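# Seat the diffuser panel into the light fitting

## Task

Place the diffuser so it lies flat inside the light fitting, with each of its two short edges tucked beneath the fitting's lips.

## Robot and tools

Robot: two arms, left_arm and right_arm, each with a two-finger gripper whose fingers can fold. In the scene frame the origin sits at table height midway between the nominal bases, +z points up, +x points out over the table, and left_arm is on the +y side (camera image sides do not follow arm names). Calibrated bases: left_arm at (-0.041, +0.444, 0) m, quat_wxyz (+1.000, 0, 0, +0.019); right_arm at (-0.015, -0.454, 0) m, quat_wxyz (+1.000, 0, 0, -0.013).

Frames: each arm's reported hand pose, velocities and targets, and its wrist camera pose, are in that arm's own base frame. Fixed cameras and the table use the scene frame. Every motion offset is along the axes of that arm's current Hand target. On the gripper, +z runs along the fingers and y is the opening direction. end_effector_position is the point between the pads when closed; fingertips extend about 33 mm past it at gaps up to 40 mm, only 9 mm when fully open.

The 18-number row (used by both motion tools): one flat list covering both arms, left first. Numbers 1-9 are left_arm dx, dy, dz, rx, ry, rz, then left_gripper position, force_limit, speed; numbers 10-18 are the same for right_arm/right_gripper. All lie in [-1, 1]. dx..rz are offsets, not poses: they count from the arm's Hand target as it was when the action or move began, along that target's axes. 1.0 equals 0.6 m of travel or 180 degrees; rx, ry, rz form one rotation vector. Sending the same offset twice moves twice. Six zeros re-request the current Hand target. Gripper numbers are absolute commands, so resend the last values to leave a gripper unchanged (0 is a real command).

Gripper values: position +1 is fully open (140 mm), pads touch near -0.8, -1 closes until blocked. force_limit sets squeeze after a slow close (about 14 N at -1, 40 N at 0, 58 N at +1); faster closing grips harder. speed sets finger rate, about 30 mm/s at -1 up to 250 mm/s at +1. Both start at +1. A grip succeeds when object_status reads 2 (0 moving, 1 blocked while opening, 3 reached position or pads met). position_measured is in counts: 3 fully open, 75 about 100 mm, 139 about 60 mm, 200 about 20 mm, 230 pads touching. Grip with the outer quarter of the pads; deeper grips fold the fingers and can hold loosely or slip. Pressing fingertips into a surface folds them.

execute_actions: actions is a list of actions; each action is up to 15 rows (one per 1/30 s step), a short table repeats its last row to fill 15 steps. Each action lasts 0.5 s. Every row counts from the action's start pose, not from the previous row. cameras: list of names, ["all"], or []; an empty actions list returns images and the scene number.

move: straight-line path for each gripper toward target, one row or a list of up to 15 rows, all measured from the same starting Hand targets. speed in m/s (0.002 to 3.6, default 0.25; rotation up to twice that in rad/s), one value or one per target. blend in m rounds corners in a list; 0 stops at each. stop_force in N (3 to 120, same for both arms) ends an arm's path when its wrist sensor feels that much push; do not rely on it while the gripper rotates, and omit it when backing away from contact. zero (only with stop_force) chooses whether to re-zero first. blocking=false returns early (not allowed with stop_force). Moves do not avoid obstacles, cap at 10 s, and overshoot more when fast. The result adds a "move:" line: done, off_target, moving, held or fault, plus limits=paced (pose clipped) or limits=held (steps withheld).

wait: seconds 0 to 10, arms hold their commands. stop: brakes a running move. zoom_image: camera name and region [x0, y0, x1, y1] in pixels, at most 504 by 504, from the latest image. zero_wrist_force: arm left_arm or right_arm. finished_scene: scene number 1 or 2; only call once the diffuser stays seated without help.

Cameras: cam_high, cam_low, cam_far_left, cam_far_right (672x504 each, fixed, scene frame), cam_left_wrist and cam_right_wrist (arm frames). Wrist depth gives a 7x7 grid of distances in mm; "-" means no value.

Results: Hand target is the last commanded pose after clipping (orientation is limited to within 32 degrees of the measured one each step); the gripper may stop short, and the next command re-requests it. Wrist force/torque are in the end effector axes, pushes read as force from the surface into the arm. Joint torques include the arm's own weight.

Avoid: a joint contact torque at its limit (136 N m for shoulder and elbow, 25.4 N m for wrists) or about 150 N outside force causes a 10 s fault stop; targets even slightly beyond firm contact can trigger it. Keep the arms from touching each other and never close a gripper on the other arm's fingers. Do not route paths near an arm's own base. Do not drop the diffuser, release it while moving, slam or hard-push fixed parts, or let anything leave the table. Long holds or stretched poses heat motors: MOTOR HOT at 70 C, brakes at 85 C for 30-60 s. Prefer smooth, brief motions.

Each tool is called after "Request:" as name(argument=value, ...), one argument or row to a line, values as JSON.

## Session

Request:
execute_actions(
  actions=[],
)

Scene clock: 0.00 s.
left_arm: end_effector_position=(+0.6061, -0.4911, +0.1616) position_measured=3 object_status=3 end_effector_quat_wxyz=(-0.113, +0.982, -0.064, +0.134) | right_arm: end_effector_position=(+0.9554, +0.0400, +0.2263) position_measured=3 object_status=3 end_effector_quat_wxyz=(-0.068, +0.649, -0.093, +0.752)
Joint positions: left_arm=[-0.995 -0.915 1.028 -1.661 -1.218 2.273] | right_arm=[-0.12 -0.492 1.283 -4.074 -1.504 3.384]
Joint velocities: within noise
Joint torques (N m): no reading
Wrist force (N): no reading
Wrist torque (N m): no reading
Wrist force, peak (N): no reading
Wrist depth (mm): cam_left_wrist=[359 343 313 - 285 268 256 / 363 347 322 306 288 272 - / 371 351 328 310 297 275 263 / 382 140 336 313 296 283 135 / - 354 344 315 - - 122 / - 375 352 322 307 291 274 / - 384 349 324 307 297 277] | cam_right_wrist=[- - - - 1377 1460 - / - - - - - - 1757 / 1480 - 1491 1522 - 1279 1144 / - 131 1743 1385 1144 145 122 / - 120 1702 908 - 1318 105 / - - 1947 1743 1403 388 339 / - 1879 386 357 331 307 294]
Hand target: left_arm +0.6061, -0.4911, +0.1616; -0.113, +0.982, -0.064, +0.134 | right_arm +0.9554, +0.0400, +0.2263; -0.068, +0.649, -0.093, +0.752
Tool commands: left_gripper/position=+1.0 left_gripper/force_limit=+1.0 left_gripper/speed=+1.0 right_gripper/position=+1.0 right_gripper/force_limit=+1.0 right_gripper/speed=+1.0

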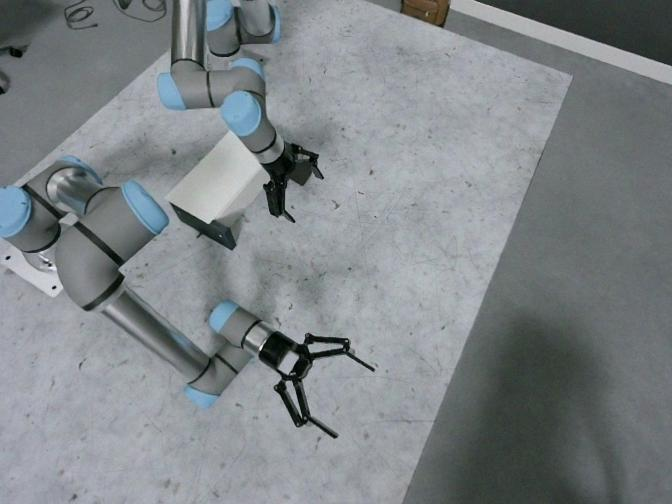

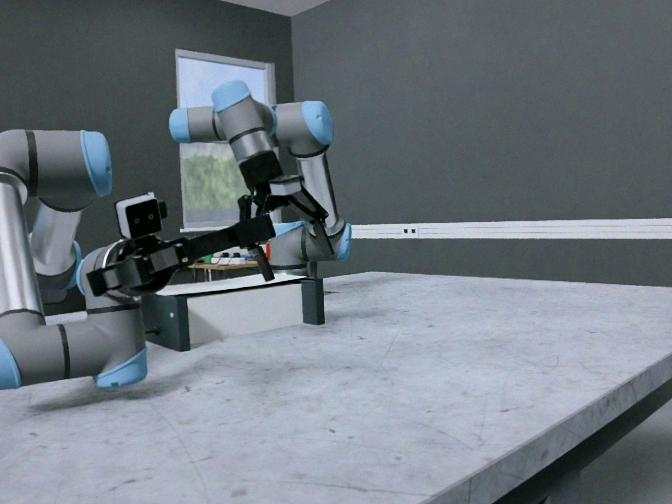

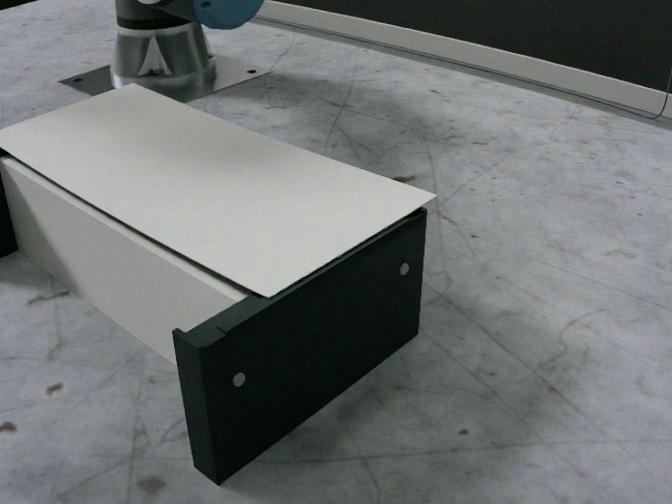

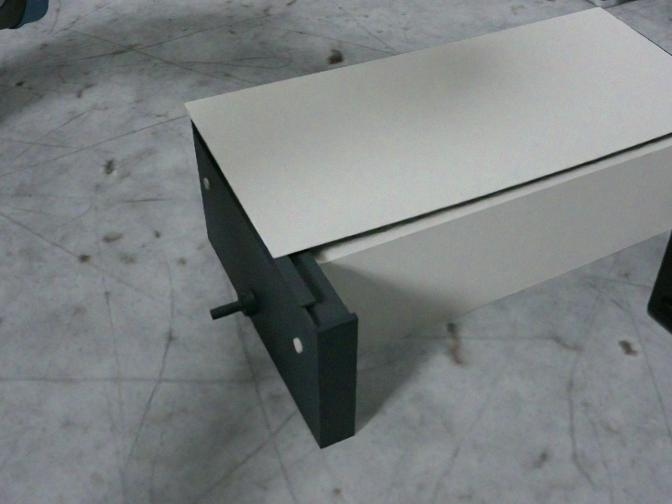

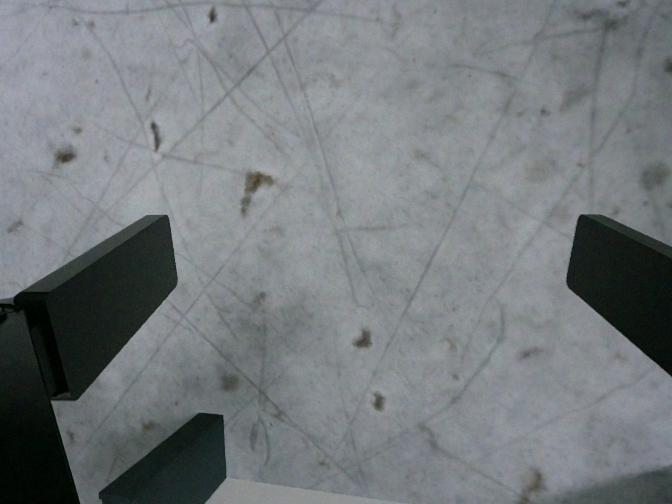

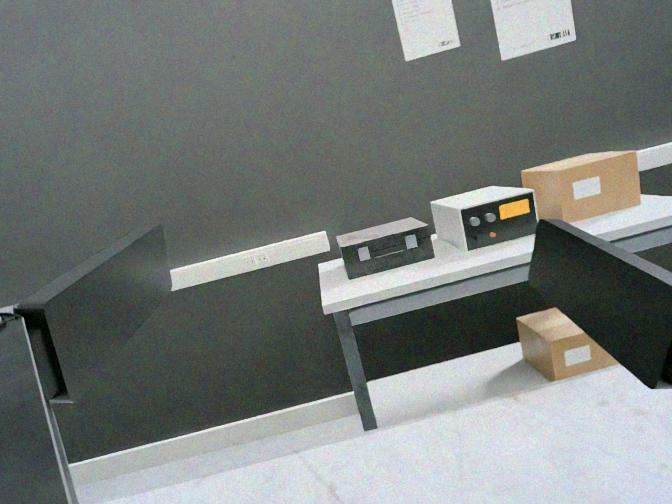

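Request:
zoom_image(
  camera="cam_far_right",
  region=[170, 80, 400, 360],
)

Request:
zoom_image(
  camera="cam_far_left",
  region=[0, 60, 460, 400],
)

Request:
zoom_image(
  camera="cam_high",
  region=[140, 110, 340, 260],
)

Request:
zoom_image(
  camera="cam_low",
  region=[130, 240, 350, 370],
)

Scaled by 1.800 from the camera's 672x504 image, which has a finer 960x720 frame.

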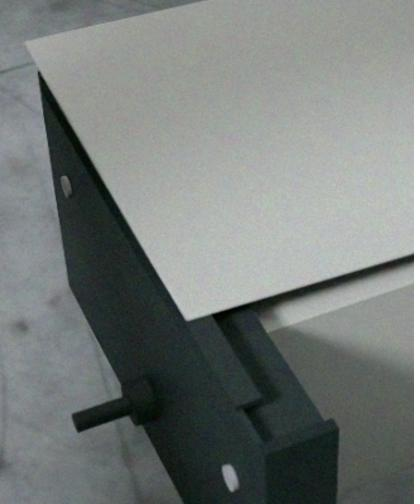

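Scaled by 1.096 from the camera's 672x504 image, which has a finer 960x720 frame.

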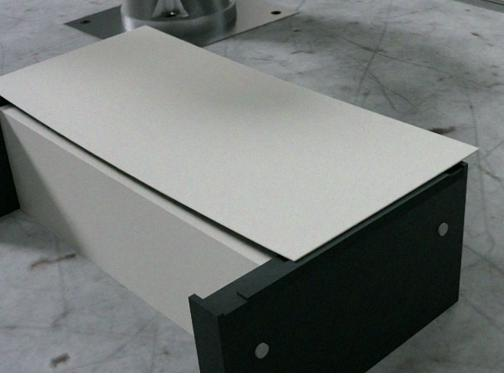

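Scaled by 2.520 from the camera's 672x504 image, which has a finer 960x720 frame.

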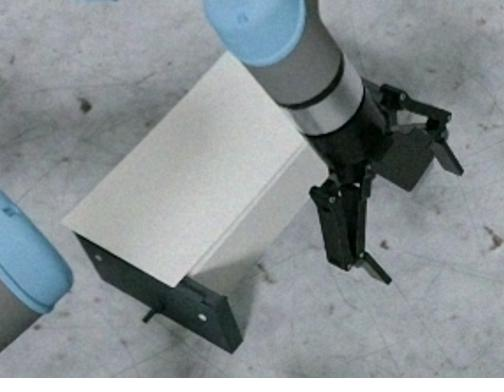

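Scaled by 2.291 from the camera's 672x504 image, which has a finer 960x720 frame.

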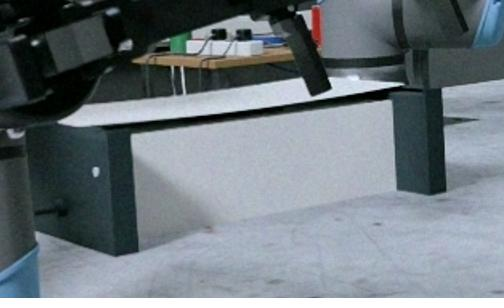

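Request:
zoom_image(
  camera="cam_far_right",
  region=[240, 220, 380, 340],
)

Request:
zoom_image(
  camera="cam_far_left",
  region=[150, 260, 310, 380],
)

Request:
zoom_image(
  camera="cam_far_left",
  region=[380, 170, 460, 240],
)

Request:
zoom_image(
  camera="cam_far_left",
  region=[0, 120, 120, 240],
)

Scaled by 3.600 from the camera's 672x504 image, which has a finer 960x720 frame.

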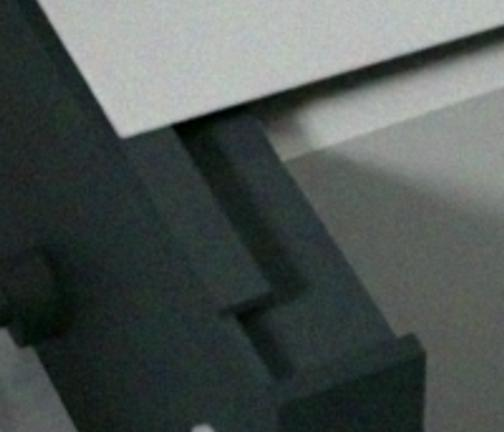

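Scaled by 3.150 from the camera's 672x504 image, which has a finer 960x720 frame.

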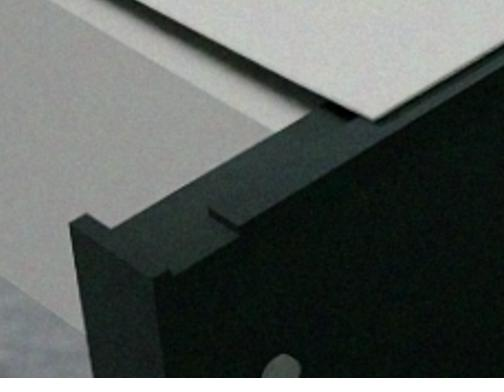

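Scaled by 6.300 from the camera's 672x504 image, which has a finer 960x720 frame.

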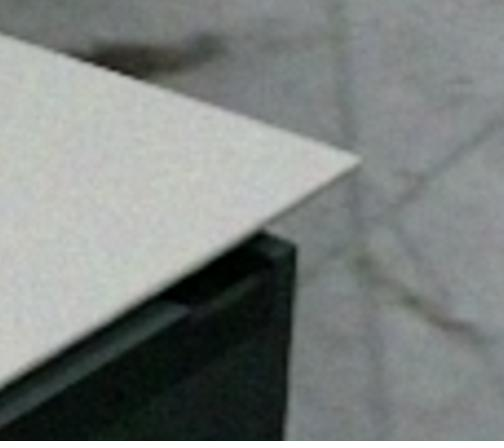

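Scaled by 4.200 from the camera's 672x504 image, which has a finer 960x720 frame.

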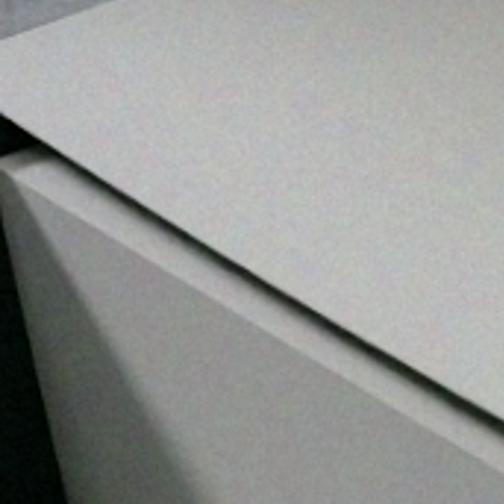

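Request:
move(
  target=[
    [0.0365,-0.035,-0.1374,0,0,0,1,1,1,0,0,0,0,0,0,1,1,1],
    [-0.6173,0.0055,-0.3213,-0.0755,-0.0832,-0.0179,1,1,1,0.2295,-0.1553,-0.643,-0.049,-0.5439,-0.0673,1,1,1],
  ],
  blend=0.04,
  speed=0.4,
  cameras=["all"],
)

Scene clock: 22.50 s.
left_arm: end_effector_position=(+0.1982, -0.4761, +0.2491) position_measured=3 object_status=3 end_effector_quat_wxyz=(+0.000, +0.999, -0.037, +0.000) | right_arm: end_effector_position=(+0.5553, +0.1200, +0.3263) position_measured=3 object_status=3 end_effector_quat_wxyz=(-0.001, +1.000, +0.000, +0.000)
Joint positions: left_arm=[-1.438 -1.554 1.623 -1.64 -1.57 1.777] | right_arm=[-0.025 -1.419 1.279 -1.431 -1.57 3.117]
Joint torques (N m): left_arm=[-15.77 -30.66 -13.67 -5.3 -0.95 -2.14] | right_arm=[6.95 -20.12 -35.9 -0.55 -1.28 1.48]
Wrist force (N): left_arm=[-0.9 0.5 0.0] | right_arm=[-1.9 3.7 -1.5]
Wrist torque (N m): left_arm=[0.07 0.22 0.13] | right_arm=[1.22 0.51 -0.38]
Wrist force, peak (N): left_arm=[-0.7 0.5 2.2] | right_arm=[-2.1 3.4 -2.4]
Wrist depth (mm): cam_left_wrist=[250 250 248 251 251 249 246 / 363 262 369 373 260 360 363 / 391 384 385 389 387 390 380 / 409 140 411 - 404 403 135 / - 439 441 445 438 439 122 / - 475 469 470 466 464 468 / - 511 499 500 499 499 491] | cam_right_wrist=[405 409 412 410 412 407 413 / 420 431 431 442 433 437 440 / 458 457 461 465 466 469 466 / 475 141 490 491 492 140 123 / - 121 525 526 522 538 105 / - 421 557 575 611 572 581 / - 616 614 621 612 630 -]
Hand target: left_arm +0.1981, -0.4761, +0.2491; +0.000, +0.999, -0.037, +0.000 | right_arm +0.5553, +0.1200, +0.3263; -0.001, +1.000, +0.000, +0.000
Off the commanded pose: left_arm 0.000 m, 0 deg | right_arm 0.000 m, 0 deg.
move: done
camera_calibration:
cam_left_wrist: T_world_to_cam=[[-0.0818343, -0.996487, -0.0177936, -0.441565], [-0.939053, 0.0711119, 0.336337, 0.138629], [-0.33389, 0.044233, -0.941574, 0.464733], [0, 0, 0, 1]] pos_world=[0.249215, -0.470429, 0.383098]
cam_right_wrist: T_world_to_cam=[[-0.01612, -0.999225, 0.0359077, 0.123991], [-0.940543, 0.0273401, 0.338573, 0.408633], [-0.339292, -0.028315, -0.940255, 0.642931], [0, 0, 0, 1]] pos_world=[0.604477, 0.130928, 0.461714]

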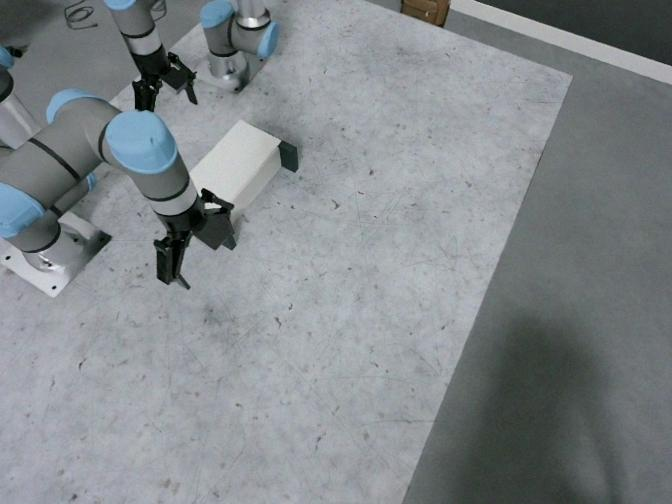

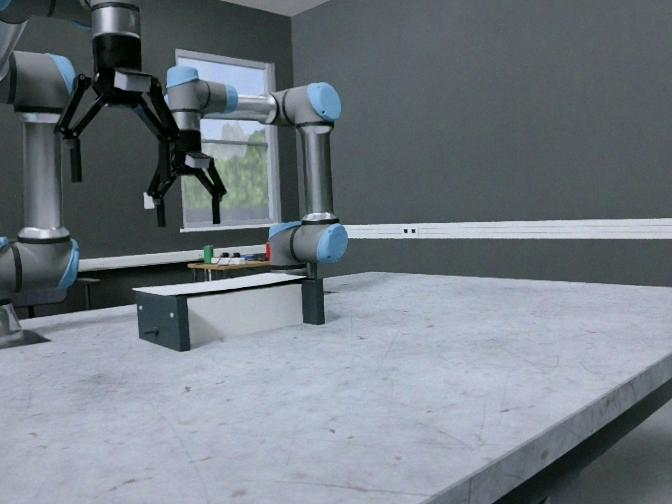

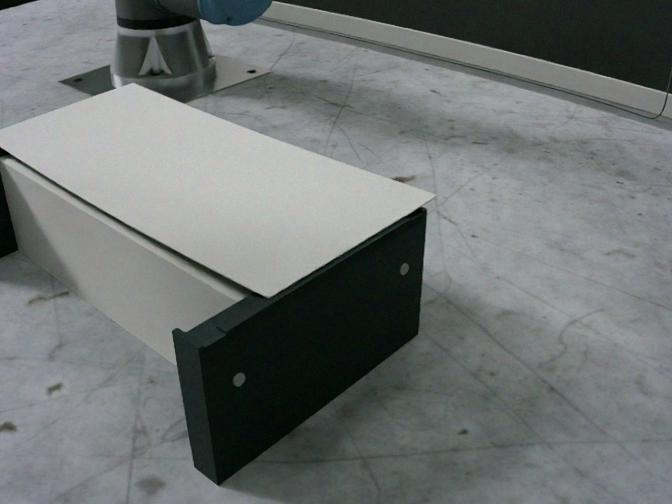

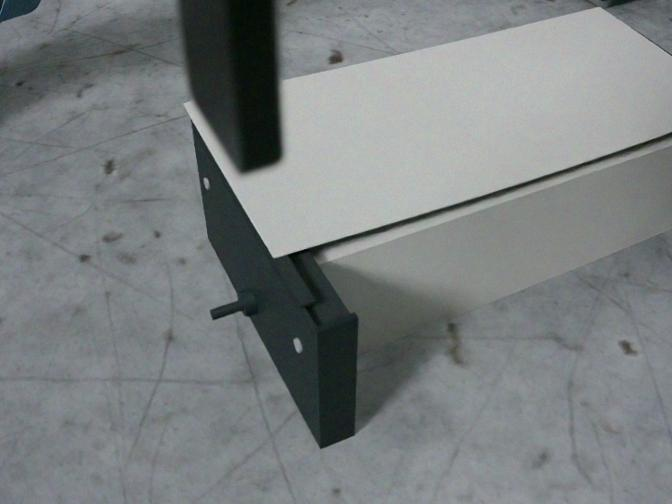

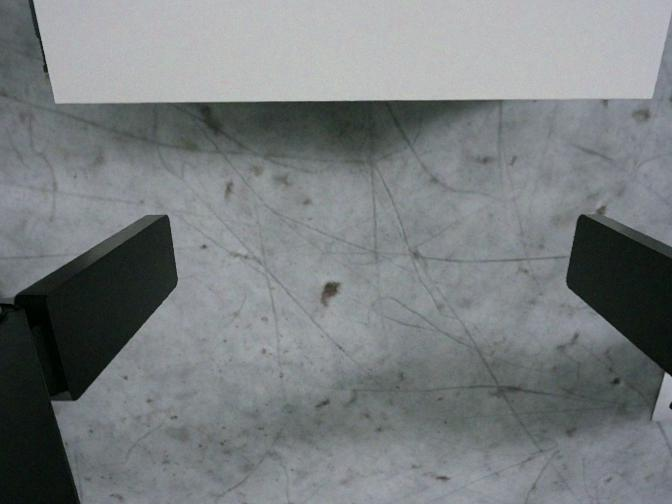

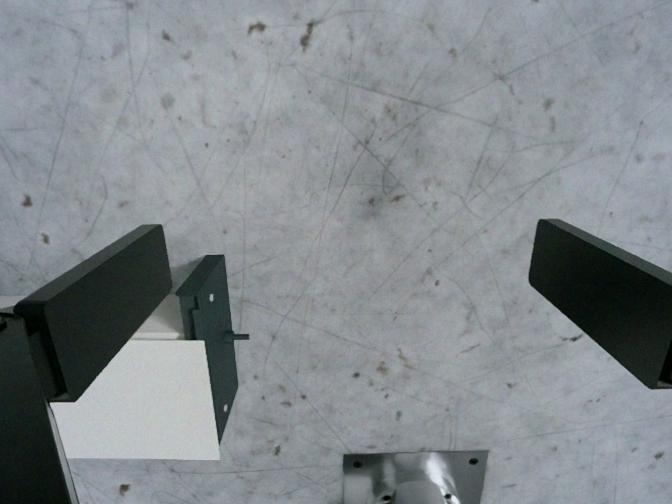

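Request:
move(
  target=[
    [0,0,0.2733,0,0,0,1,1,1,-0.0867,-0.23,0.1,0.4699,-0.2018,-0.2018,1,1,1],
    [0.1233,0,0.2733,0,0,0,1,1,1,-0.0867,-0.23,0.37,0.4699,-0.2018,-0.2018,1,1,1],
    [0,0,0.2733,0,0,0,1,1,1,-0.0867,-0.23,0.37,0.4699,-0.2018,-0.2018,-0.2,1,1],
  ],
  speed=[0.4,0.12,0.4],
  cameras=["all"],
)

Scene clock: 30.53 s.
left_arm: end_effector_position=(+0.1982, -0.4760, +0.0852) position_measured=3 object_status=3 end_effector_quat_wxyz=(+0.000, +0.999, -0.037, +0.000) | right_arm: end_effector_position=(+0.5033, +0.2583, +0.1045) position_measured=154 object_status=0 end_effector_quat_wxyz=(+0.650, -0.649, -0.279, +0.279)
Joint positions: left_arm=[-1.438 -1.443 1.942 -2.07 -1.57 1.777] | right_arm=[-0.123 -0.531 0.99 -0.458 -0.934 1.569]
Joint torques (N m): left_arm=[-15.62 -32 -10.87 -5.2 1.88 -2.01] | right_arm=[-11.01 -45.38 -6.99 -0.03 1.33 1.15]
Wrist force (N): left_arm=[-0.9 0.5 -0.1] | right_arm=[-1.4 -0.2 -1.4]
Wrist torque (N m): left_arm=[0.07 0.22 0.13] | right_arm=[-0.01 0.34 -0.20]
Wrist force, peak (N): left_arm=[-2.4 0.4 0.5] | right_arm=[-2.1 3.6 -2.5]
Wrist depth (mm): cam_left_wrist=[198 197 198 196 195 194 194 / - 211 208 207 207 206 204 / 219 221 220 219 218 219 216 / - 130 228 230 229 231 135 / - 255 259 255 251 246 122 / - 268 260 273 265 263 262 / 290 288 292 286 289 283 281] | cam_right_wrist=[743 798 758 780 353 219 154 / - 838 3930 362 323 220 148 / 2604 542 3930 550 - 221 149 / 488 478 142 275 140 211 150 / - 85 134 336 205 89 130 / - - - 3132 - - - / - - - 522 - - -]
Hand target: left_arm +0.1982, -0.4760, +0.0852; +0.000, +0.999, -0.037, +0.000 | right_arm +0.5033, +0.2583, +0.1045; +0.650, -0.649, -0.279, +0.279
Off the commanded pose: left_arm 0.000 m, 0 deg | right_arm 0.000 m, 0 deg.
move: done
camera_calibration:
cam_left_wrist: T_world_to_cam=[[-0.0818343, -0.996487, -0.0177936, -0.444484], [-0.939053, 0.0711119, 0.336337, 0.193789], [-0.33389, 0.044233, -0.941574, 0.310315], [0, 0, 0, 1]] pos_world=[0.249215, -0.470429, 0.219098]
cam_right_wrist: T_world_to_cam=[[0.0157737, -0.0360121, -0.999227, 0.112649], [-0.401994, -0.915255, 0.0266399, 0.436064], [-0.915506, 0.401263, -0.0289136, 0.504305], [0, 0, 0, 1]] pos_world=[0.635213, 0.200807, 0.115526]

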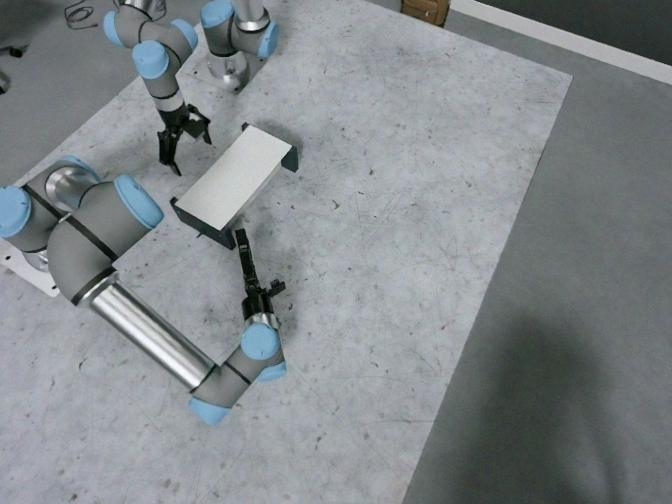

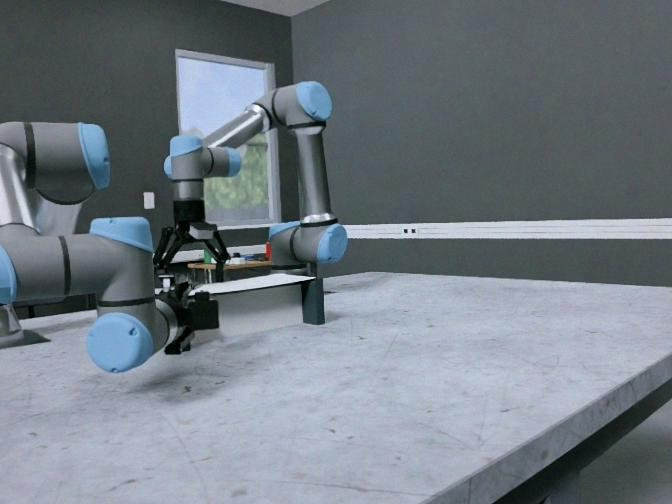

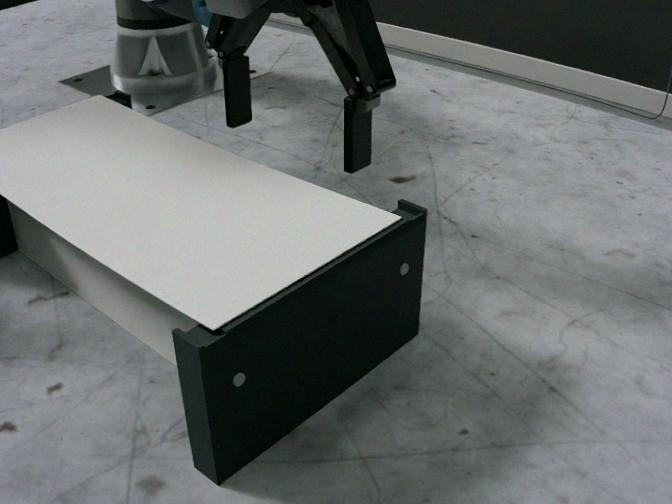

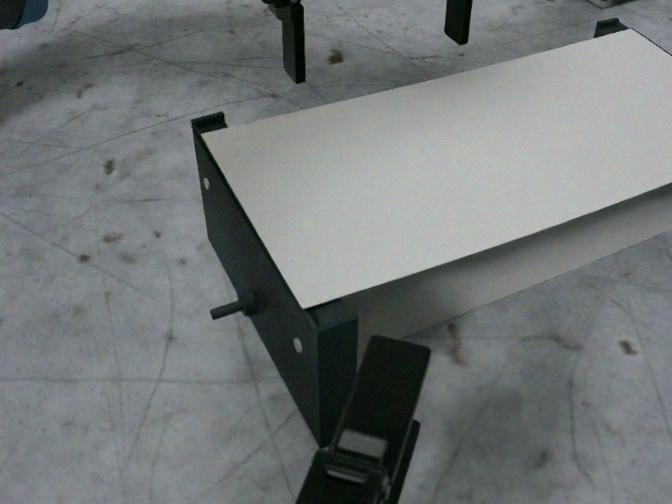

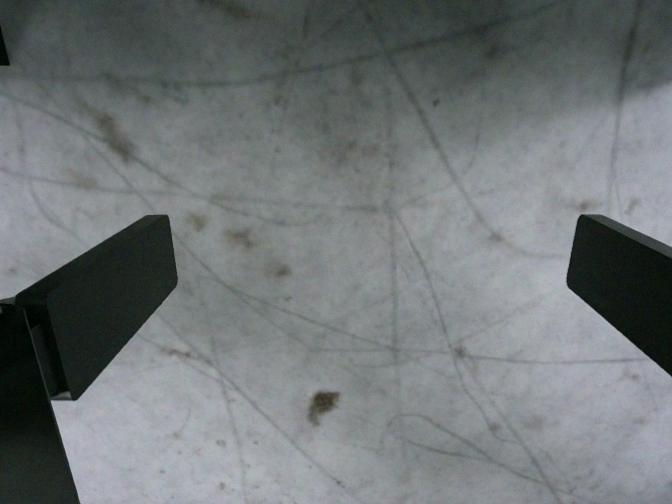

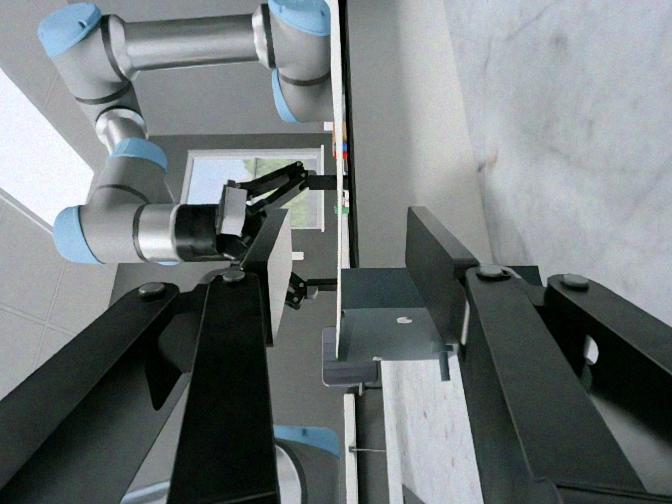

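Request:
move(
  target=[
    [0,0,-0.275,0,0,0,-0.2,1,1,0,0,0,0,0,0,-0.2,1,1],
    [0.5204,-0.3305,-0.275,-0.4741,-0.1865,0.1865,-0.2,1,1,0,0,0,0,0,0,-0.2,1,1],
    [0.5204,-0.3305,-0.0347,-0.4741,-0.1865,0.1865,-0.2,1,1,0,0,0.1667,0,0,0,-0.2,1,1],
  ],
  speed=[0.4,0.45,0.2],
  blend=[0.04,0.04,0],
  cameras=["all"],
)

Scene clock: 36.03 s.
left_arm: end_effector_position=(+0.5241, -0.3011, +0.1063) position_measured=154 object_status=3 end_effector_quat_wxyz=(+0.648, +0.649, -0.283, -0.283) | right_arm: end_effector_position=(+0.4308, +0.3271, +0.1046) position_measured=154 object_status=3 end_effector_quat_wxyz=(+0.650, -0.649, -0.279, +0.279)
Joint positions: left_arm=[-0.295 -0.46 0.838 -0.381 -2.614 4.71] | right_arm=[-0.031 -0.677 1.287 -0.609 -0.842 1.569]
Joint torques (N m): left_arm=[-15.37 -49.16 -27.86 3.12 1.64 1.59] | right_arm=[8.5 -57.77 -4.71 -0.05 1.33 1.38]
Wrist force (N): left_arm=[-2.9 0.1 0.2] | right_arm=[-1.4 0.5 -1.2]
Wrist torque (N m): left_arm=[0.22 0.43 0.46] | right_arm=[0.09 0.32 -0.39]
Wrist force, peak (N): left_arm=[-2.1 2.1 -2.1] | right_arm=[-1.3 0.0 -2.2]
Wrist depth (mm): cam_left_wrist=[152 236 316 - 652 583 - / 152 237 - 729 720 - - / 152 220 - 290 - - 2477 / 153 192 121 200 147 106 2979 / - - - 197 - - 88 / - - - 3989 - - - / - - - 2737 - - -] | cam_right_wrist=[- - - 783 - 205 154 / - 3377 - 780 229 207 148 / - - 4002 3792 - 193 149 / - - 137 216 129 - 149 / - 85 111 2807 - 89 131 / - - - 172 - - - / - - - 441 110 - -]
Hand target: left_arm +0.5241, -0.3011, +0.1062; +0.648, +0.649, -0.283, -0.283 | right_arm +0.4307, +0.3272, +0.1046; +0.650, -0.649, -0.279, +0.279
Off the commanded pose: left_arm 0.000 m, 0 deg | right_arm 0.000 m, 0 deg.
move: done
camera_calibration:
cam_left_wrist: T_world_to_cam=[[-0.0196312, -0.00662491, 0.999785, -0.0857979], [-0.393855, 0.919171, -0.00164277, 0.485846], [-0.918963, -0.393803, -0.0206537, 0.508111], [0, 0, 0, 1]] pos_world=[0.656604, -0.247048, 0.0970719]
cam_right_wrist: T_world_to_cam=[[0.0157745, -0.0360103, -0.999227, 0.116268], [-0.401994, -0.915255, 0.0266379, 0.46993], [-0.915506, 0.401263, -0.0289136, 0.410415], [0, 0, 0, 1]] pos_world=[0.562813, 0.269607, 0.115526]

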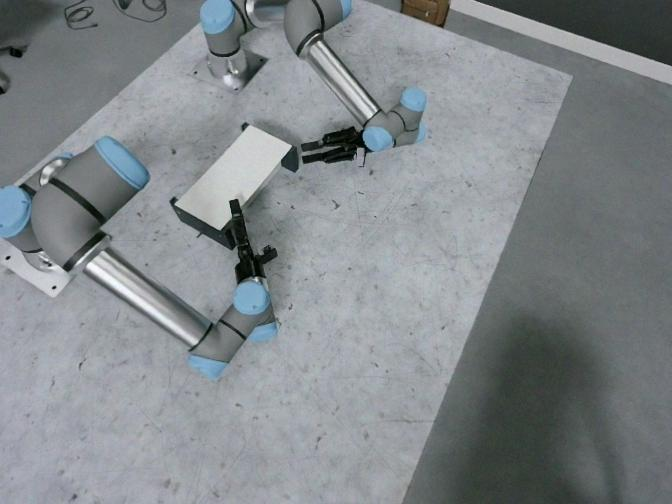

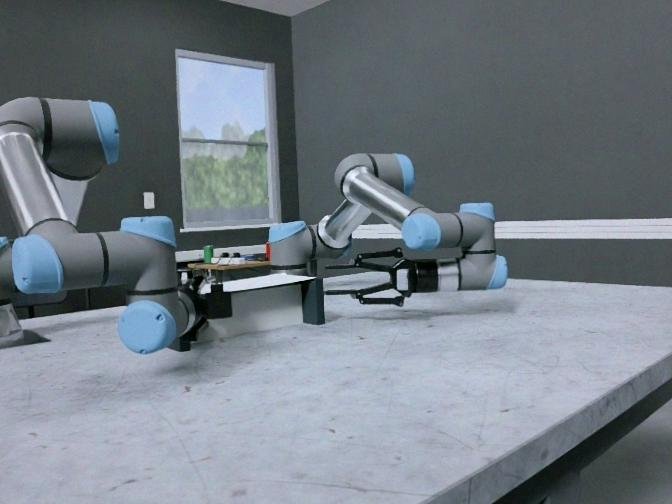

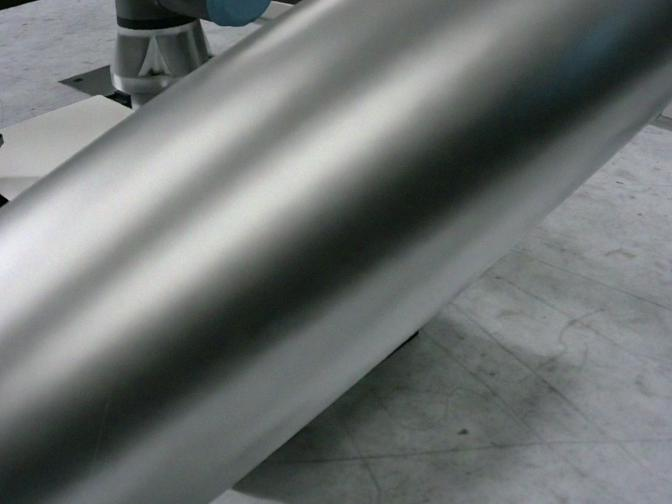

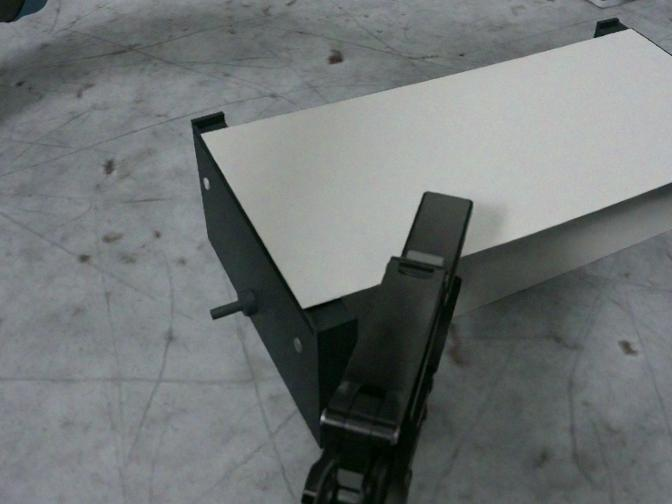

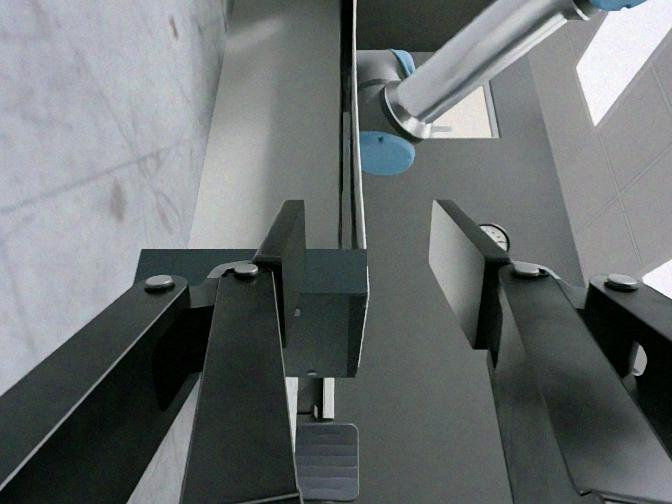

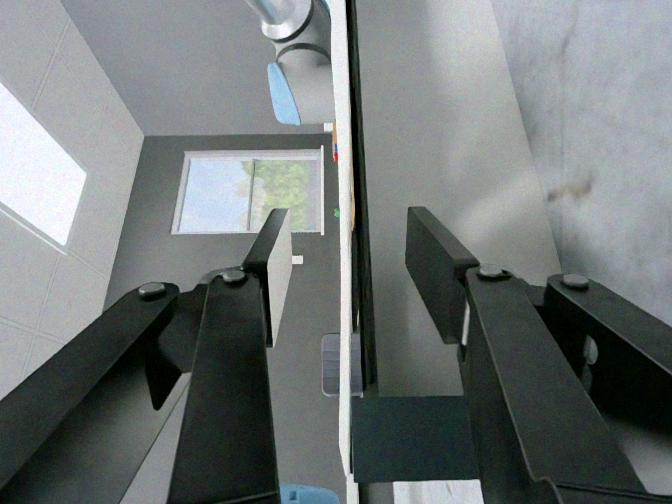

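Request:
move(
  target=[
    [0,-0.004,0.1167,0,0,0,-0.2,0,-1,0,0,0,0,0,0,-0.2,0,-1],
    [0,-0.004,0.1167,0,0,0,-1,0,-1,0,0,0,0,0,0,-1,0,-1],
  ],
  speed=0.15,
  cameras=["all"],
)

Scene clock: 40.13 s.
left_arm: end_effector_position=(+0.4728, -0.3488, +0.1037) position_measured=230 object_status=0 end_effector_quat_wxyz=(+0.648, +0.649, -0.283, -0.283) | right_arm: end_effector_position=(+0.4307, +0.3272, +0.1046) position_measured=230 object_status=0 end_effector_quat_wxyz=(+0.650, -0.649, -0.279, +0.279)
Joint positions: left_arm=[-0.381 -0.572 1.074 -0.505 -2.7 4.71] | right_arm=[-0.031 -0.677 1.288 -0.609 -0.842 1.569]
Joint torques (N m): left_arm=[-15.46 -53.52 -7.79 -0.93 -0.99 -1.18] | right_arm=[7.01 -58.23 -6.12 -0.23 1.4 0.58]
Wrist force (N): left_arm=[-4.7 6.1 -0.8] | right_arm=[-3.1 -1.3 -2.1]
Wrist torque (N m): left_arm=[0.30 0.36 0.31] | right_arm=[-0.02 0.32 -0.22]
Wrist force, peak (N): left_arm=[-4.7 7.0 -1.4] | right_arm=[-3.1 -1.3 -2.1]
Wrist depth (mm): cam_left_wrist=[- 199 283 - 611 535 2870 / 149 214 - 623 648 - 3017 / - 200 - - 4359 - - / 149 186 - - 3621 3411 2942 / 136 135 - - - 88 2979 / - - - - - - - / - - - - - - -] | cam_right_wrist=[- 3377 795 766 - 219 154 / - 4503 3726 772 - 204 148 / 2484 - 4598 224 - 198 149 / 2349 - 4002 113 99 189 156 / - - 79 - 83 - 143 / - - - - - 73 - / - - - - - - -]
Hand target: left_arm +0.4728, -0.3488, +0.1037; +0.648, +0.649, -0.283, -0.283 | right_arm +0.4307, +0.3272, +0.1046; +0.650, -0.649, -0.279, +0.279
Off the commanded pose: left_arm 0.000 m, 0 deg | right_arm 0.000 m, 0 deg.
move: done
camera_calibration:
cam_left_wrist: T_world_to_cam=[[-0.0194871, -0.00645307, 0.999789, -0.0845576], [-0.393769, 0.919208, -0.00174208, 0.509357], [-0.919003, -0.39372, -0.0204537, 0.4422], [0, 0, 0, 1]] pos_world=[0.605304, -0.294648, 0.0944718]
cam_right_wrist: T_world_to_cam=[[0.0157737, -0.0360121, -0.999227, 0.11637], [-0.401994, -0.915255, 0.0266399, 0.469887], [-0.915506, 0.401263, -0.0289136, 0.410327], [0, 0, 0, 1]] pos_world=[0.562713, 0.269607, 0.115626]

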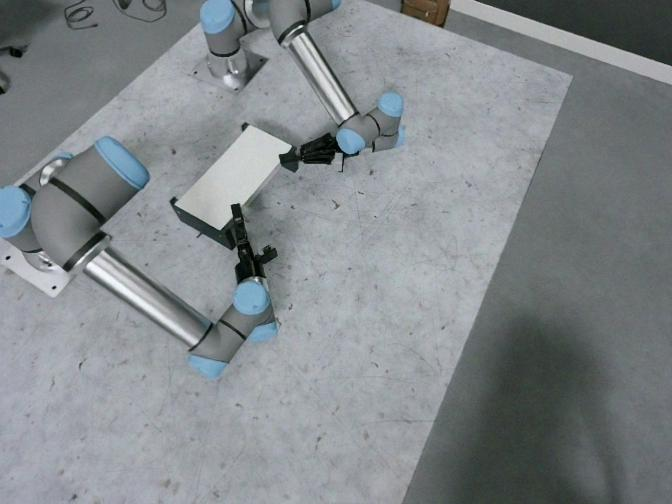

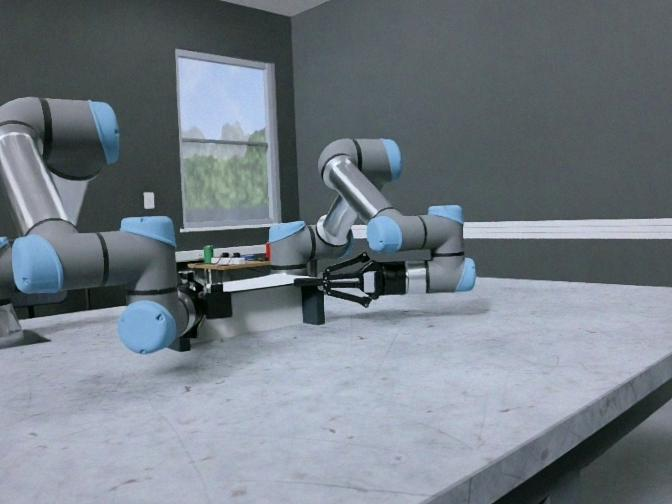

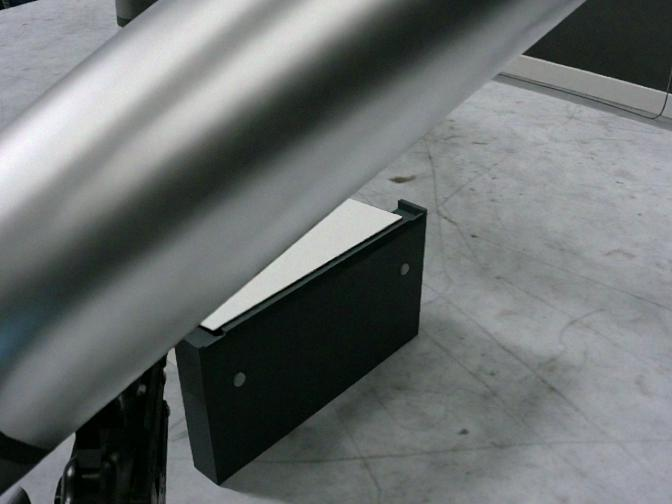

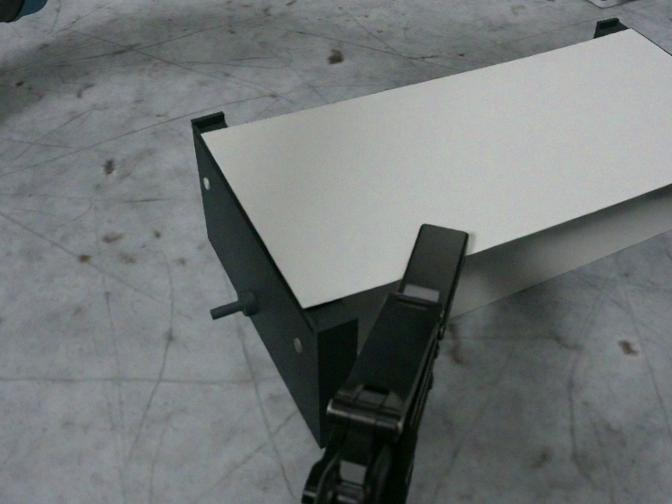

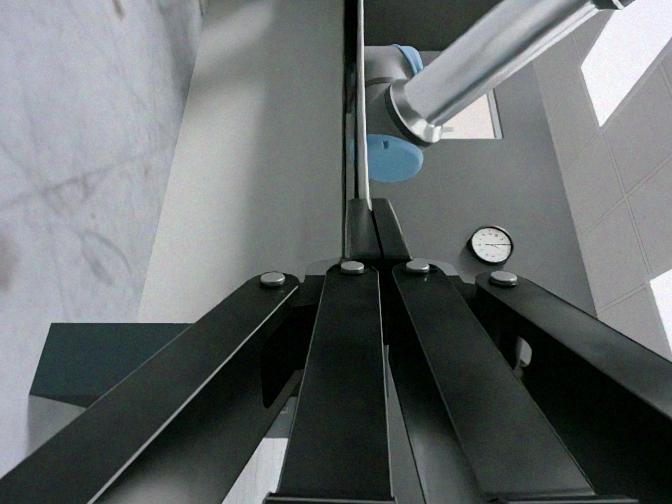

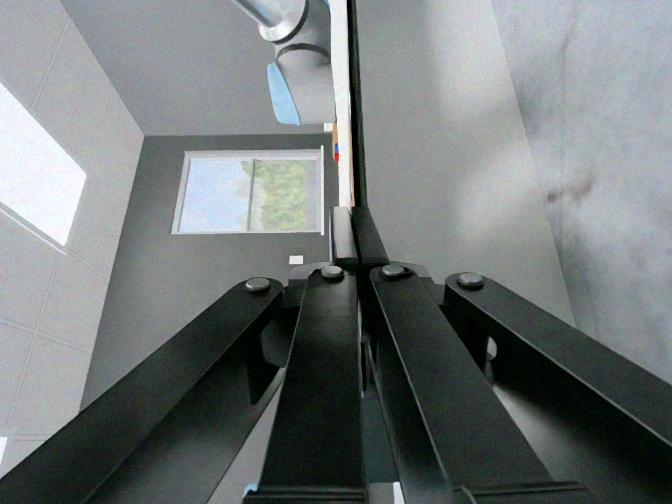

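Request:
move(
  target=[
    [0,0,0,0,0,0,-0.5,0,-0.2,0,0,0,0,0,0,-1,0,-1],
    [0,0,0.05,0,0,0,-0.5,0,-0.2,0,0,0,0,0,0,-1,0,-1],
    [0,0,0.05,0,0,0,-1,0,-1,0,0,0,0,0,0,-1,0,-1],
  ],
  speed=0.15,
  cameras=["cam_low","cam_left_wrist","cam_far_right"],
)

Scene clock: 43.63 s.
left_arm: end_effector_position=(+0.4508, -0.3692, +0.1037) position_measured=230 object_status=0 end_effector_quat_wxyz=(+0.648, +0.649, -0.283, -0.283) | right_arm: end_effector_position=(+0.4307, +0.3272, +0.1046) position_measured=230 object_status=3 end_effector_quat_wxyz=(+0.650, -0.649, -0.279, +0.279)
Joint positions: left_arm=[-0.42 -0.612 1.155 -0.547 -2.739 4.709] | right_arm=[-0.031 -0.677 1.288 -0.609 -0.842 1.569]
Joint torques (N m): left_arm=[-12.51 -54.08 -7.13 -1.1 -1.07 -1.26] | right_arm=[6.36 -48.44 -6.24 1.54 0.74 -1.49]
Wrist force (N): left_arm=[-3.9 6.4 -1.0] | right_arm=[-1.4 -2.5 -1.1]
Wrist torque (N m): left_arm=[0.45 0.49 0.28] | right_arm=[0.00 0.31 -0.23]
Wrist force, peak (N): left_arm=[-4.7 7.3 -1.7] | right_arm=[-2.5 -2.4 -2.1]
Wrist depth (mm): cam_left_wrist=[- 197 - - 718 511 - / - 200 223 - 621 - - / - 176 - 198 - - 4279 / - 185 - - 3461 3181 - / - - - - - 88 - / - - - - - - - / - - - - - - -] | cam_right_wrist=[- - 3087 728 - 205 154 / - - 4002 792 - 206 148 / 3226 - 3325 169 - 194 149 / - - - 113 98 - 157 / - - 79 - 83 - 143 / - - - - - 73 - / - - - - - - -]
Hand target: left_arm +0.4508, -0.3692, +0.1037; +0.648, +0.649, -0.283, -0.283 | right_arm +0.4307, +0.3272, +0.1046; +0.650, -0.649, -0.279, +0.279
Off the commanded pose: left_arm 0.000 m, 0 deg | right_arm 0.000 m, 0 deg.
move: done
camera_calibration:
cam_left_wrist: T_world_to_cam=[[-0.0194871, -0.00645307, 0.999789, -0.0851167], [-0.393769, 0.919208, -0.00174208, 0.519577], [-0.919003, -0.39372, -0.0204537, 0.414002], [0, 0, 0, 1]] pos_world=[0.583404, -0.315148, 0.0944718]
Images, in order (width x height): cam_low 672x504, cam_far_right 672x504, cam_left_wrist 672x504.

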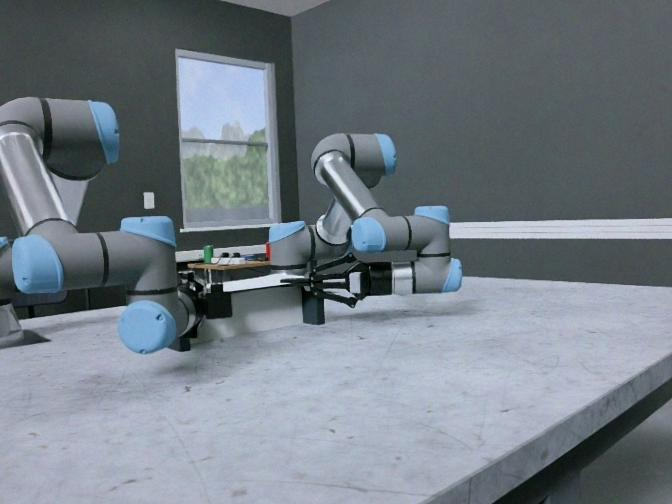

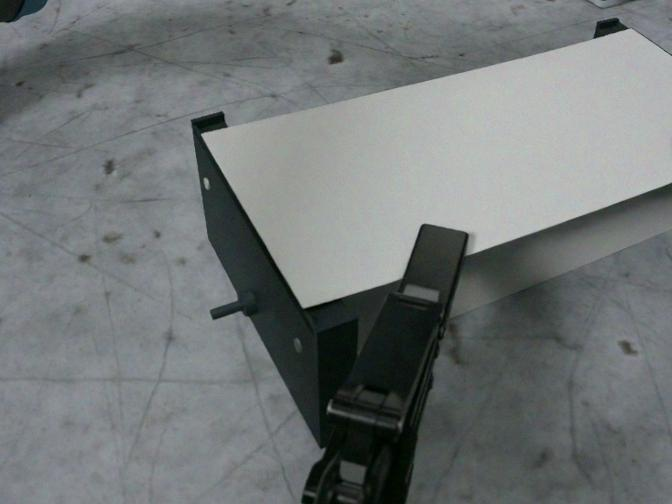

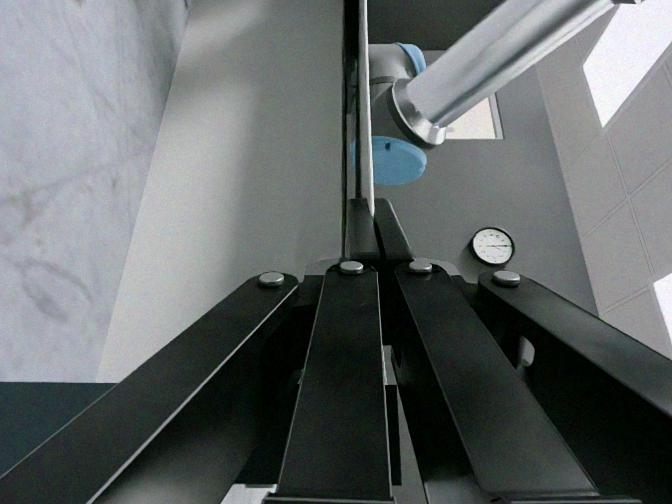

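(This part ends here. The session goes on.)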